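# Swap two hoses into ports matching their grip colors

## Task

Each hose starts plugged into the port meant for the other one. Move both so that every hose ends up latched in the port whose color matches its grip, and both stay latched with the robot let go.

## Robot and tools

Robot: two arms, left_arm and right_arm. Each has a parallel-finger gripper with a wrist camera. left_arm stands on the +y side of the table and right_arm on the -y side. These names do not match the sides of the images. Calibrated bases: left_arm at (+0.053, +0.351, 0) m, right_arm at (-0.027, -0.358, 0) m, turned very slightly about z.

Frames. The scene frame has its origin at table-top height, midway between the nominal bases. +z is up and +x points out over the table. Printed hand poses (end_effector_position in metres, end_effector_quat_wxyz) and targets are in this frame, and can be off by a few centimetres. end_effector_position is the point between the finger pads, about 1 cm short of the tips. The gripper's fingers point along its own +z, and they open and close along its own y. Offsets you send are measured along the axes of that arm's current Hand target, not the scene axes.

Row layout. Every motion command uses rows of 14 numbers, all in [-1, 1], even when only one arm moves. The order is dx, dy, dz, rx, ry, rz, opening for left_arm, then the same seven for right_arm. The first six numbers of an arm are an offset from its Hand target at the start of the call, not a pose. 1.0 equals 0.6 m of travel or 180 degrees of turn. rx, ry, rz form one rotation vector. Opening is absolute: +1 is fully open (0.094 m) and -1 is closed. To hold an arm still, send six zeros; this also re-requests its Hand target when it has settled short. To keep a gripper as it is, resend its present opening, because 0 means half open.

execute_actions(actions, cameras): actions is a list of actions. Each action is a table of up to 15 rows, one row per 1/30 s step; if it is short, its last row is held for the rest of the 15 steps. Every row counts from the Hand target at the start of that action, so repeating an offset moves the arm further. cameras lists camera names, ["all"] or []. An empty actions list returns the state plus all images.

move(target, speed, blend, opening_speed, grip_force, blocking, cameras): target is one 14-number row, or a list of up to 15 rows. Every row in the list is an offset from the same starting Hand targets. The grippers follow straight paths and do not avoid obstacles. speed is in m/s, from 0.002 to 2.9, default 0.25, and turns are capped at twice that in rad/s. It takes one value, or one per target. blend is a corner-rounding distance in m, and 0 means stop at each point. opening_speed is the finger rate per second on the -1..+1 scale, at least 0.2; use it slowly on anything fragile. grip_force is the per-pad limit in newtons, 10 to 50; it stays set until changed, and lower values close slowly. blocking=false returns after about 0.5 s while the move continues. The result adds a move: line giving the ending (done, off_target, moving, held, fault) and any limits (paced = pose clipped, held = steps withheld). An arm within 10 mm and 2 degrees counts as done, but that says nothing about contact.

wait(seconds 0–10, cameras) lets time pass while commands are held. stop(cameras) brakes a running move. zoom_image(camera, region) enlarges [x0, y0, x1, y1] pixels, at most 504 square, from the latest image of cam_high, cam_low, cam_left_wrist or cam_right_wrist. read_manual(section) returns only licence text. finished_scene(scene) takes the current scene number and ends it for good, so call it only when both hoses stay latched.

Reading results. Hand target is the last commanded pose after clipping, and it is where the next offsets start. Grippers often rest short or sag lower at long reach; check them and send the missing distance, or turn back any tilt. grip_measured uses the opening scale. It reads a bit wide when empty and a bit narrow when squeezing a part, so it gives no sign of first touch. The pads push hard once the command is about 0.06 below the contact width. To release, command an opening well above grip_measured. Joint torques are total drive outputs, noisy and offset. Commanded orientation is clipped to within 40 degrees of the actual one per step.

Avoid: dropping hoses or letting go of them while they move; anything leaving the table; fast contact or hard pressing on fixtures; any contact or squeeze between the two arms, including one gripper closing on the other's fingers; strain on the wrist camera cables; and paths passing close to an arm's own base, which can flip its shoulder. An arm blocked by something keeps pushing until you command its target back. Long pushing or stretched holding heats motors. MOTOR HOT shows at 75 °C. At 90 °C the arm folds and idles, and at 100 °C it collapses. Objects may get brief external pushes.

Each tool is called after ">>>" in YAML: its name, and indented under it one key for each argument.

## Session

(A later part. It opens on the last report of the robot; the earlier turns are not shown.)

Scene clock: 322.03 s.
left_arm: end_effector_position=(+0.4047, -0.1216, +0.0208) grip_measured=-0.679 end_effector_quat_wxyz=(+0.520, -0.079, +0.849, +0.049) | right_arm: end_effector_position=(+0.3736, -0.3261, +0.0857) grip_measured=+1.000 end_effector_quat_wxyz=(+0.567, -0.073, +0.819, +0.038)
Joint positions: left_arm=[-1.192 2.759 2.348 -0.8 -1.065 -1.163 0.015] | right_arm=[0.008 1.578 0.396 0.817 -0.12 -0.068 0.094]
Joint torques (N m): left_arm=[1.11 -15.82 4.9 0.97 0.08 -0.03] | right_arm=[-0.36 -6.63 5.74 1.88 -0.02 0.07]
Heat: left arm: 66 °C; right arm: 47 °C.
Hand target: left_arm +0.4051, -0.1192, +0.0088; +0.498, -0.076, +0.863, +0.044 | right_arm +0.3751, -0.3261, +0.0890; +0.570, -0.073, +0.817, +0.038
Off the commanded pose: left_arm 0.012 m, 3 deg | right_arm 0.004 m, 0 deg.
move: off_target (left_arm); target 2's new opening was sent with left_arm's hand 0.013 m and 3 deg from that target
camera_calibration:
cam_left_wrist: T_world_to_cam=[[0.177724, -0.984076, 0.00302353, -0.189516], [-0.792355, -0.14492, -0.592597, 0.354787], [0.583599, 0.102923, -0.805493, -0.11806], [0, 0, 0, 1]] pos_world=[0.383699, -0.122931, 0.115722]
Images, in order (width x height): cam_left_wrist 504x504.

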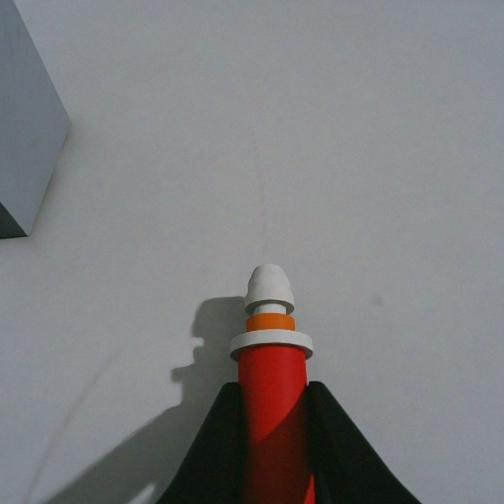

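>>> move:
  target:
    - [-0.158,0.004,-0.1295,0,0,0,-1,0,0,0,0,0,0,1]
    - [-0.136,0.3455,-0.135,-0.012,-0.015,-0.007,-1,0,0,0,0,0,0,1]
    - [-0.0943,0.354,-0.09,-0.012,-0.015,-0.007,-1,0,0,0,0,0,0,1]
    - [-0.085,0.348,-0.056,-0.012,-0.015,-0.007,-1,0,0,0,0,0,0,1]
  speed: [0.2,0.2,0.15,0.12]
  cameras: ["cam_left_wrist"]

>>> zoom_image:
  camera: "cam_left_wrist"
  region: [180, 200, 360, 380]

Scene clock: 340.37 s.
left_arm: end_effector_position=(+0.3646, +0.0863, +0.0749) grip_measured=-0.679 end_effector_quat_wxyz=(+0.520, -0.099, +0.847, +0.054) | right_arm: end_effector_position=(+0.3736, -0.3261, +0.0857) grip_measured=+1.000 end_effector_quat_wxyz=(+0.567, -0.073, +0.819, +0.038)
Joint positions: left_arm=[-1.078 1.873 1.015 -0.224 -1.032 -1.03 0.015] | right_arm=[0.008 1.578 0.396 0.817 -0.12 -0.068 0.094]
Joint torques (N m): left_arm=[0.42 -7.65 6.16 1.25 -0.35 0.13] | right_arm=[-0.38 -6.63 5.75 1.89 -0.02 0.07]
Heat: left arm: 69 °C; right arm: 47 °C.
Hand target: left_arm +0.3650, +0.0858, +0.0698; +0.518, -0.094, +0.849, +0.057 | right_arm +0.3751, -0.3261, +0.0890; +0.570, -0.073, +0.817, +0.038
Off the commanded pose: left_arm 0.005 m, 1 deg | right_arm 0.004 m, 0 deg.
move: done
camera_calibration:
cam_left_wrist: T_world_to_cam=[[0.217096, -0.976023, 0.0157328, 0.00614744], [-0.784162, -0.183974, -0.592658, 0.385528], [0.581342, 0.116327, -0.805301, -0.0727132], [0, 0, 0, 1]] pos_world=[0.343253, 0.0853857, 0.169834]
Images, in order (width x height): cam_left_wrist 504x504.

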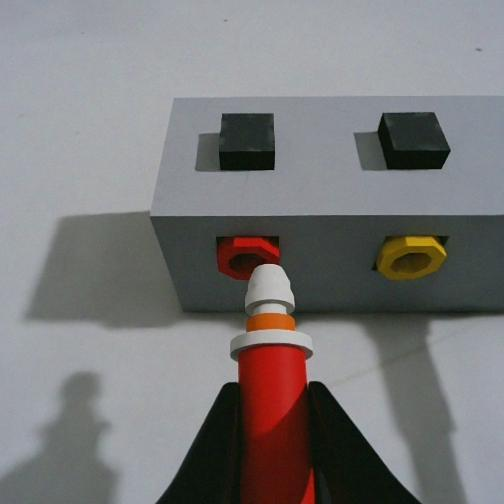

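Scaled by 2.800.

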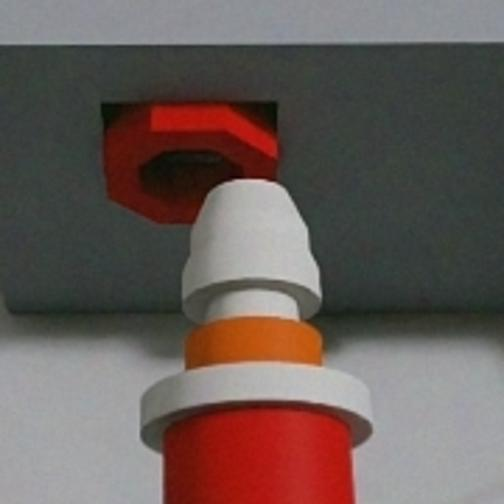

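>>> move:
  target: [0.006,0.0117,0.0105,0,0,0,-1,0,0,0,0,0,0,1]
  speed: 0.1
  cameras: ["cam_left_wrist"]

>>> zoom_image:
  camera: "cam_left_wrist"
  region: [180, 200, 360, 380]

Scene clock: 345.30 s.
left_arm: end_effector_position=(+0.3662, +0.0929, +0.0668) grip_measured=-0.679 end_effector_quat_wxyz=(+0.519, -0.097, +0.847, +0.055) | right_arm: end_effector_position=(+0.3736, -0.3261, +0.0857) grip_measured=+1.000 end_effector_quat_wxyz=(+0.567, -0.073, +0.819, +0.038)
Joint positions: left_arm=[-1.064 1.873 0.973 -0.163 -1.023 -1.001 0.015] | right_arm=[0.008 1.578 0.396 0.817 -0.12 -0.068 0.094]
Joint torques (N m): left_arm=[0.65 -8.05 5.93 1.26 -0.34 0.16] | right_arm=[-0.36 -6.6 5.71 1.88 -0.04 0.07]
Heat: left arm: 68 °C; right arm: 47 °C.
Hand target: left_arm +0.3673, +0.0935, +0.0636; +0.517, -0.094, +0.849, +0.057 | right_arm +0.3751, -0.3261, +0.0890; +0.570, -0.073, +0.817, +0.038
Off the commanded pose: left_arm 0.003 m, 0 deg | right_arm 0.004 m, 0 deg.
move: done
camera_calibration:
cam_left_wrist: T_world_to_cam=[[0.214289, -0.976708, 0.0110084, 0.0137943], [-0.78629, -0.179176, -0.591307, 0.383518], [0.579507, 0.118055, -0.806371, -0.0803464], [0, 0, 0, 1]] pos_world=[0.345161, 0.0916755, 0.161836]
Images, in order (width x height): cam_left_wrist 504x504.

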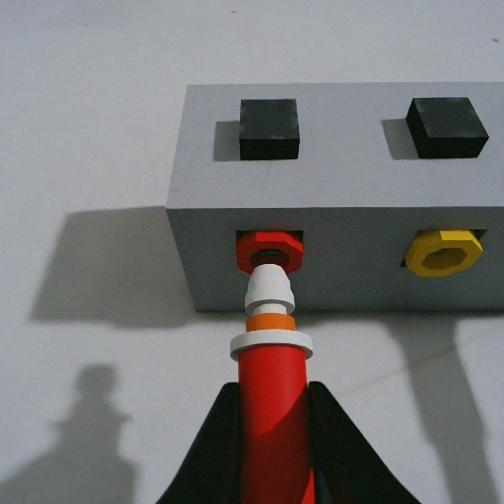

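Scaled by 2.800.

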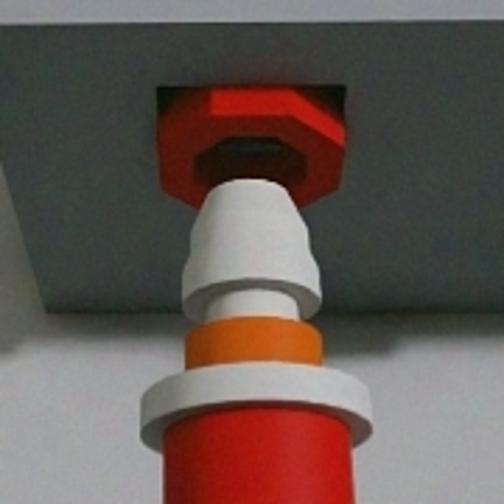

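>>> move:
  target: [-0.003,0.0025,0.0133,0,0,0,-1,0,0,0,0,0,0,1]
  speed: 0.1
  cameras: ["cam_left_wrist"]

>>> zoom_image:
  camera: "cam_left_wrist"
  region: [180, 200, 360, 380]

Scene clock: 351.57 s.
left_arm: end_effector_position=(+0.3739, +0.0960, +0.0665) grip_measured=-0.679 end_effector_quat_wxyz=(+0.520, -0.098, +0.847, +0.054) | right_arm: end_effector_position=(+0.3736, -0.3261, +0.0857) grip_measured=+1.000 end_effector_quat_wxyz=(+0.567, -0.073, +0.819, +0.038)
Joint positions: left_arm=[-1.039 1.873 0.963 -0.115 -1.012 -0.963 0.015] | right_arm=[0.008 1.578 0.396 0.817 -0.12 -0.068 0.094]
Joint torques (N m): left_arm=[0.59 -7.66 5.9 1.31 -0.32 0.16] | right_arm=[-0.38 -6.6 5.75 1.88 -0.03 0.07]
Heat: left arm: 66 °C; right arm: 47 °C.
Hand target: left_arm +0.3747, +0.0967, +0.0616; +0.518, -0.094, +0.849, +0.056 | right_arm +0.3751, -0.3261, +0.0890; +0.570, -0.073, +0.817, +0.038
Off the commanded pose: left_arm 0.005 m, 1 deg | right_arm 0.004 m, 0 deg.
move: done
camera_calibration:
cam_left_wrist: T_world_to_cam=[[0.215243, -0.976434, 0.0156892, 0.0144131], [-0.784699, -0.182496, -0.592404, 0.389714], [0.581307, 0.1152, -0.805488, -0.0859199], [0, 0, 0, 1]] pos_world=[0.352652, 0.0950926, 0.161435]
Images, in order (width x height): cam_left_wrist 504x504.

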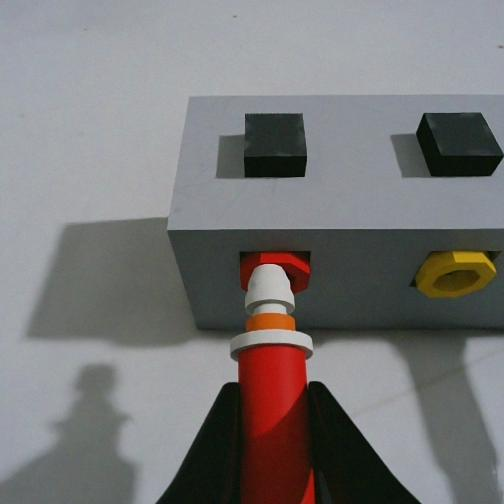

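Scaled by 2.800.

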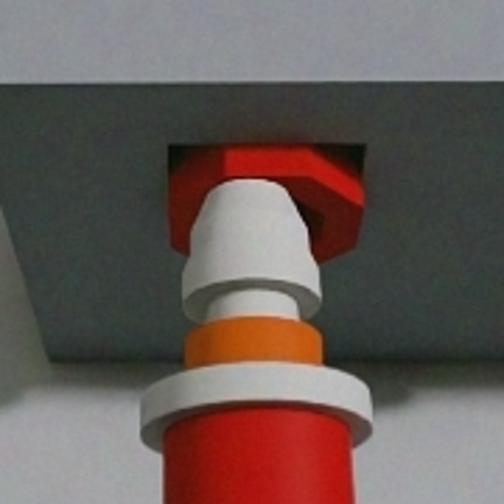

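>>> move:
  target:
    - [0.0045,0.0,0.0025,0,0,0,-1,0,0,0,0,0,0,1]
    - [-0.022,0.013,0.055,0,0,0,-1,0,0,0,0,0,0,1]
  speed: 0.1
  cameras: ["cam_left_wrist"]

>>> zoom_image:
  camera: "cam_left_wrist"
  region: [180, 200, 360, 380]

Scene clock: 357.70 s.
left_arm: end_effector_position=(+0.3915, +0.1010, +0.0542) grip_measured=-0.679 end_effector_quat_wxyz=(+0.500, -0.071, +0.862, +0.047) | right_arm: end_effector_position=(+0.3736, -0.3261, +0.0857) grip_measured=+1.000 end_effector_quat_wxyz=(+0.567, -0.073, +0.819, +0.038)
Joint positions: left_arm=[-0.969 1.881 0.931 0.005 -0.911 -0.818 0.015] | right_arm=[0.008 1.578 0.396 0.817 -0.12 -0.068 0.094]
Joint torques (N m): left_arm=[3.4 -7.12 6.78 1.87 -0.66 0.22] | right_arm=[-0.36 -6.6 5.74 1.88 -0.03 0.08]
Heat: left arm: 65 °C; right arm: 47 °C.
Hand target: left_arm +0.4076, +0.1120, +0.0582; +0.518, -0.094, +0.849, +0.057 | right_arm +0.3751, -0.3261, +0.0890; +0.570, -0.073, +0.817, +0.038
Off the commanded pose: left_arm 0.020 m, 4 deg | right_arm 0.004 m, 0 deg.
move: off_target (left_arm)
camera_calibration:
cam_left_wrist: T_world_to_cam=[[0.162947, -0.986625, -0.00449275, 0.0382383], [-0.822694, -0.133356, -0.552621, 0.404892], [0.54463, 0.093744, -0.833421, -0.0885839], [0, 0, 0, 1]] pos_world=[0.375117, 0.100026, 0.150096]
Images, in order (width x height): cam_left_wrist 504x504.

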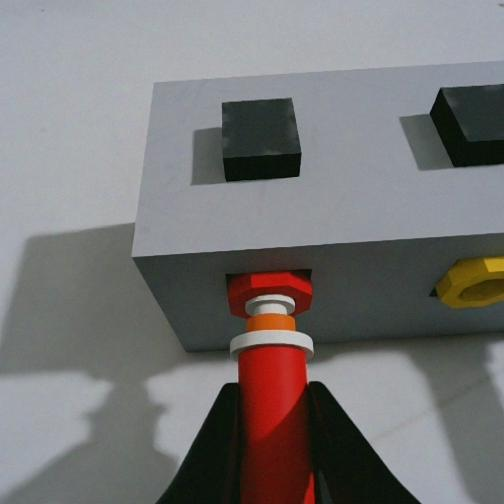

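Scaled by 2.800.

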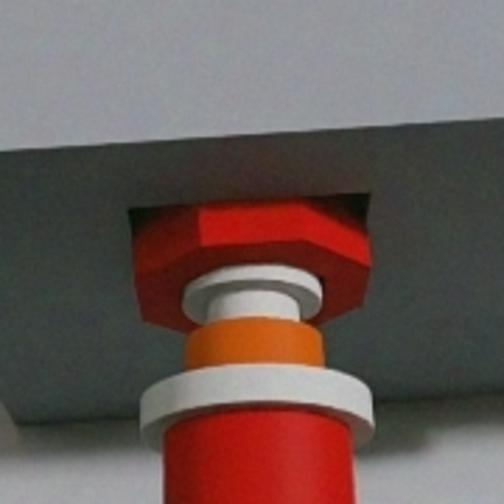

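>>> move:
  target:
    - [-0.05,0.0,0.04,-0.03,-0.02,-0.015,-1,0,0,0,0,0,0,1]
    - [-0.112,0,0.13,-0.045,-0.028,-0.02,-1,0,0,0,0,0,0,1]
    - [-0.15,0,0.21,-0.045,-0.028,-0.02,-1,0,0,0,0,0,0,1]
  speed: 0.13
  cameras: ["cam_left_wrist"]

>>> zoom_image:
  camera: "cam_left_wrist"
  region: [180, 200, 360, 380]

Scene clock: 364.67 s.
left_arm: end_effector_position=(+0.4123, +0.1062, +0.0531) grip_measured=-0.672 end_effector_quat_wxyz=(+0.424, -0.021, +0.897, +0.126) | right_arm: end_effector_position=(+0.3736, -0.3261, +0.0857) grip_measured=+1.000 end_effector_quat_wxyz=(+0.567, -0.073, +0.819, +0.038)
Joint positions: left_arm=[-0.9 1.962 1.175 -0.355 -0.837 -0.752 0.015] | right_arm=[0.008 1.578 0.396 0.817 -0.12 -0.068 0.094]
Joint torques (N m): left_arm=[18.76 -3.79 13.96 4.24 -1.64 0.8] | right_arm=[-0.38 -6.63 5.72 1.88 -0.02 0.07]
Heat: left arm: 63 °C; right arm: 47 °C.
Hand target: left_arm +0.5571, +0.1453, +0.0804; +0.548, -0.154, +0.816, +0.104 | right_arm +0.3751, -0.3261, +0.0890; +0.570, -0.073, +0.817, +0.038
Off the commanded pose: left_arm 0.153 m, 23 deg | right_arm 0.004 m, 0 deg.
move: off_target (left_arm)
camera_calibration:
cam_left_wrist: T_world_to_cam=[[0.138757, -0.969258, -0.203186, 0.0586915], [-0.911133, -0.0445515, -0.409697, 0.441595], [0.38805, 0.241978, -0.889305, -0.0495521], [0, 0, 0, 1]] pos_world=[0.413437, 0.0885514, 0.148779]
Images, in order (width x height): cam_left_wrist 504x504.

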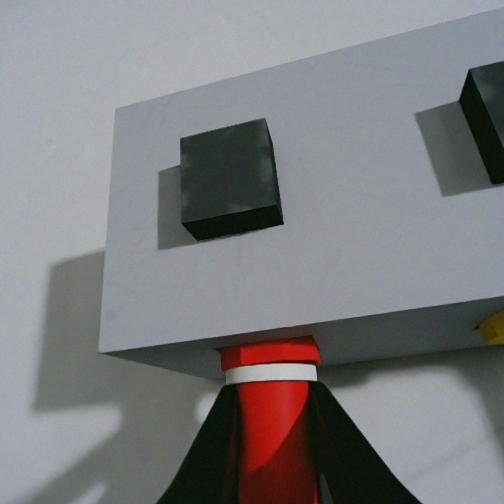

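Scaled by 2.800.

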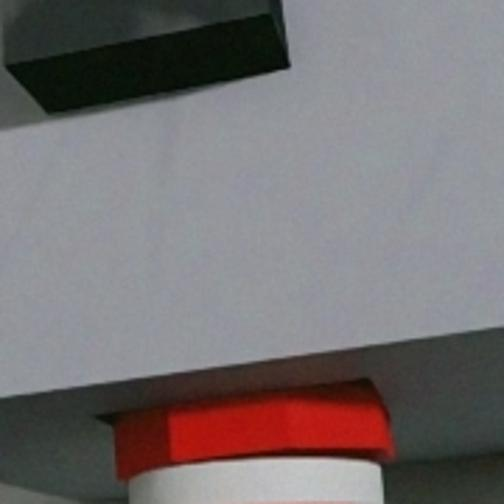

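>>> move:
  target: [0.148,0.0255,-0.223,0,0,0,-1,0,0,0,0,0,0,1]
  speed: 0.2
  cameras: ["cam_left_wrist"]

>>> zoom_image:
  camera: "cam_left_wrist"
  region: [180, 240, 360, 420]

Scene clock: 371.23 s.
left_arm: end_effector_position=(+0.4055, +0.1006, +0.0507) grip_measured=-0.672 end_effector_quat_wxyz=(+0.516, -0.100, +0.843, +0.117) | right_arm: end_effector_position=(+0.3736, -0.3261, +0.0857) grip_measured=+1.000 end_effector_quat_wxyz=(+0.567, -0.073, +0.819, +0.038)
Joint positions: left_arm=[-0.974 2.022 1.106 -0.179 -1.052 -0.929 0.015] | right_arm=[0.008 1.578 0.396 0.817 -0.12 -0.068 0.094]
Joint torques (N m): left_arm=[-0.94 -6.97 5.05 1.61 -1.11 -1.29] | right_arm=[-0.34 -6.63 5.74 1.89 -0.03 0.07]
Heat: left arm: 61 °C; right arm: 47 °C.
Hand target: left_arm +0.4049, +0.1021, +0.0489; +0.548, -0.154, +0.816, +0.104 | right_arm +0.3751, -0.3261, +0.0890; +0.570, -0.073, +0.817, +0.038
Off the commanded pose: left_arm 0.002 m, 8 deg | right_arm 0.004 m, 0 deg.
move: off_target (left_arm)
camera_calibration:
cam_left_wrist: T_world_to_cam=[[0.282029, -0.955149, -0.0902739, -0.011514], [-0.781351, -0.174067, -0.599325, 0.404097], [0.556731, 0.239563, -0.795399, -0.120668], [0, 0, 0, 1]] pos_world=[0.386169, 0.0882501, 0.145167]
Images, in order (width x height): cam_left_wrist 504x504.

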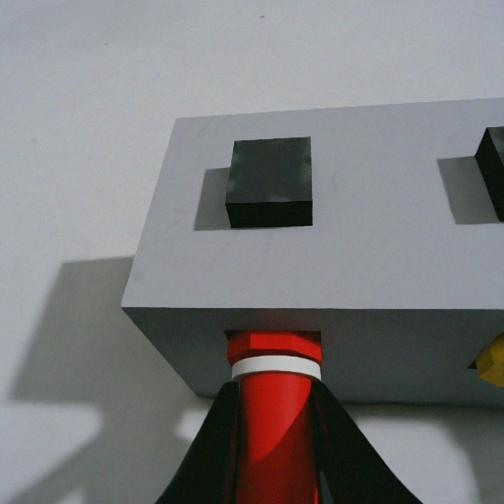

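Scaled by 2.800.

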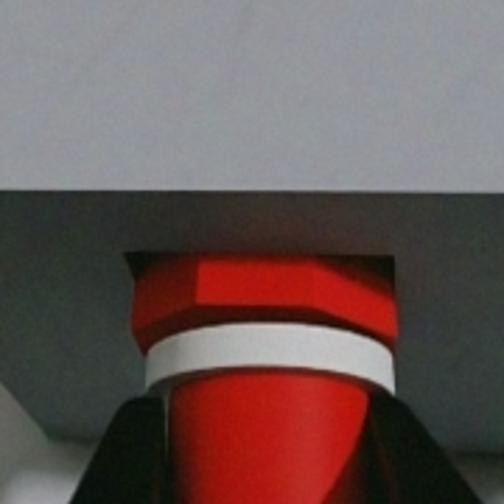

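Latched. Open and retreat.

>>> move:
  target:
    - [0,0,0,0,0,0,0.2,0,0,0,0,0,0,1]
    - [0.057,0,-0.121,0,0,0,0.2,0,0,0,0,0,0,1]
    - [-0.14,0,-0.2125,0,0.1,0,0.2,0,0,0,0,0,0,1]
  speed: 0.22
  cameras: ["cam_left_wrist"]

Scene clock: 377.57 s.
left_arm: end_effector_position=(+0.3234, +0.0723, +0.1659) grip_measured=+0.197 end_effector_quat_wxyz=(+0.415, -0.161, +0.891, +0.090) | right_arm: end_effector_position=(+0.3736, -0.3261, +0.0857) grip_measured=+1.000 end_effector_quat_wxyz=(+0.567, -0.073, +0.819, +0.038)
Joint positions: left_arm=[-1.152 1.906 1.619 -1.253 -0.877 -1.495 0.056] | right_arm=[0.008 1.578 0.396 0.817 -0.12 -0.068 0.094]
Joint torques (N m): left_arm=[0.59 -10.39 9.48 0.32 -0.35 0.03] | right_arm=[-0.38 -6.58 5.74 1.88 -0.02 0.06]
Heat: left arm: 61 °C; right arm: 47 °C.
Hand target: left_arm +0.3246, +0.0705, +0.1748; +0.413, -0.168, +0.891, +0.079 | right_arm +0.3751, -0.3261, +0.0890; +0.570, -0.073, +0.817, +0.038
Off the commanded pose: left_arm 0.009 m, 2 deg | right_arm 0.004 m, 0 deg.
move: done
camera_calibration:
cam_left_wrist: T_world_to_cam=[[0.356841, -0.933929, -0.0210202, -0.04213], [-0.859287, -0.319328, -0.39957, 0.406678], [0.366457, 0.160645, -0.916462, 0.110769], [0, 0, 0, 1]] pos_world=[0.323895, 0.0727228, 0.263126]
Images, in order (width x height): cam_left_wrist 504x504.

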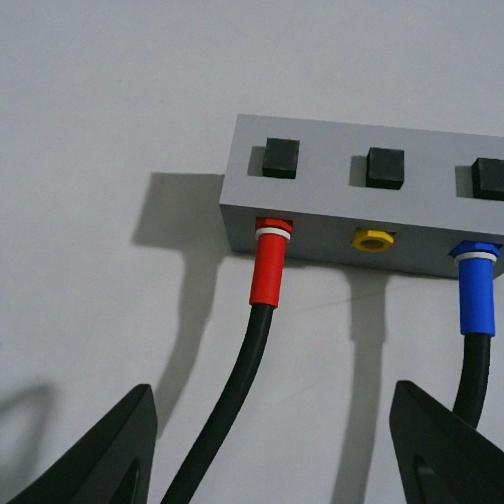

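>>> finished_scene:
  scene: 2

The scene is finished: the task was done.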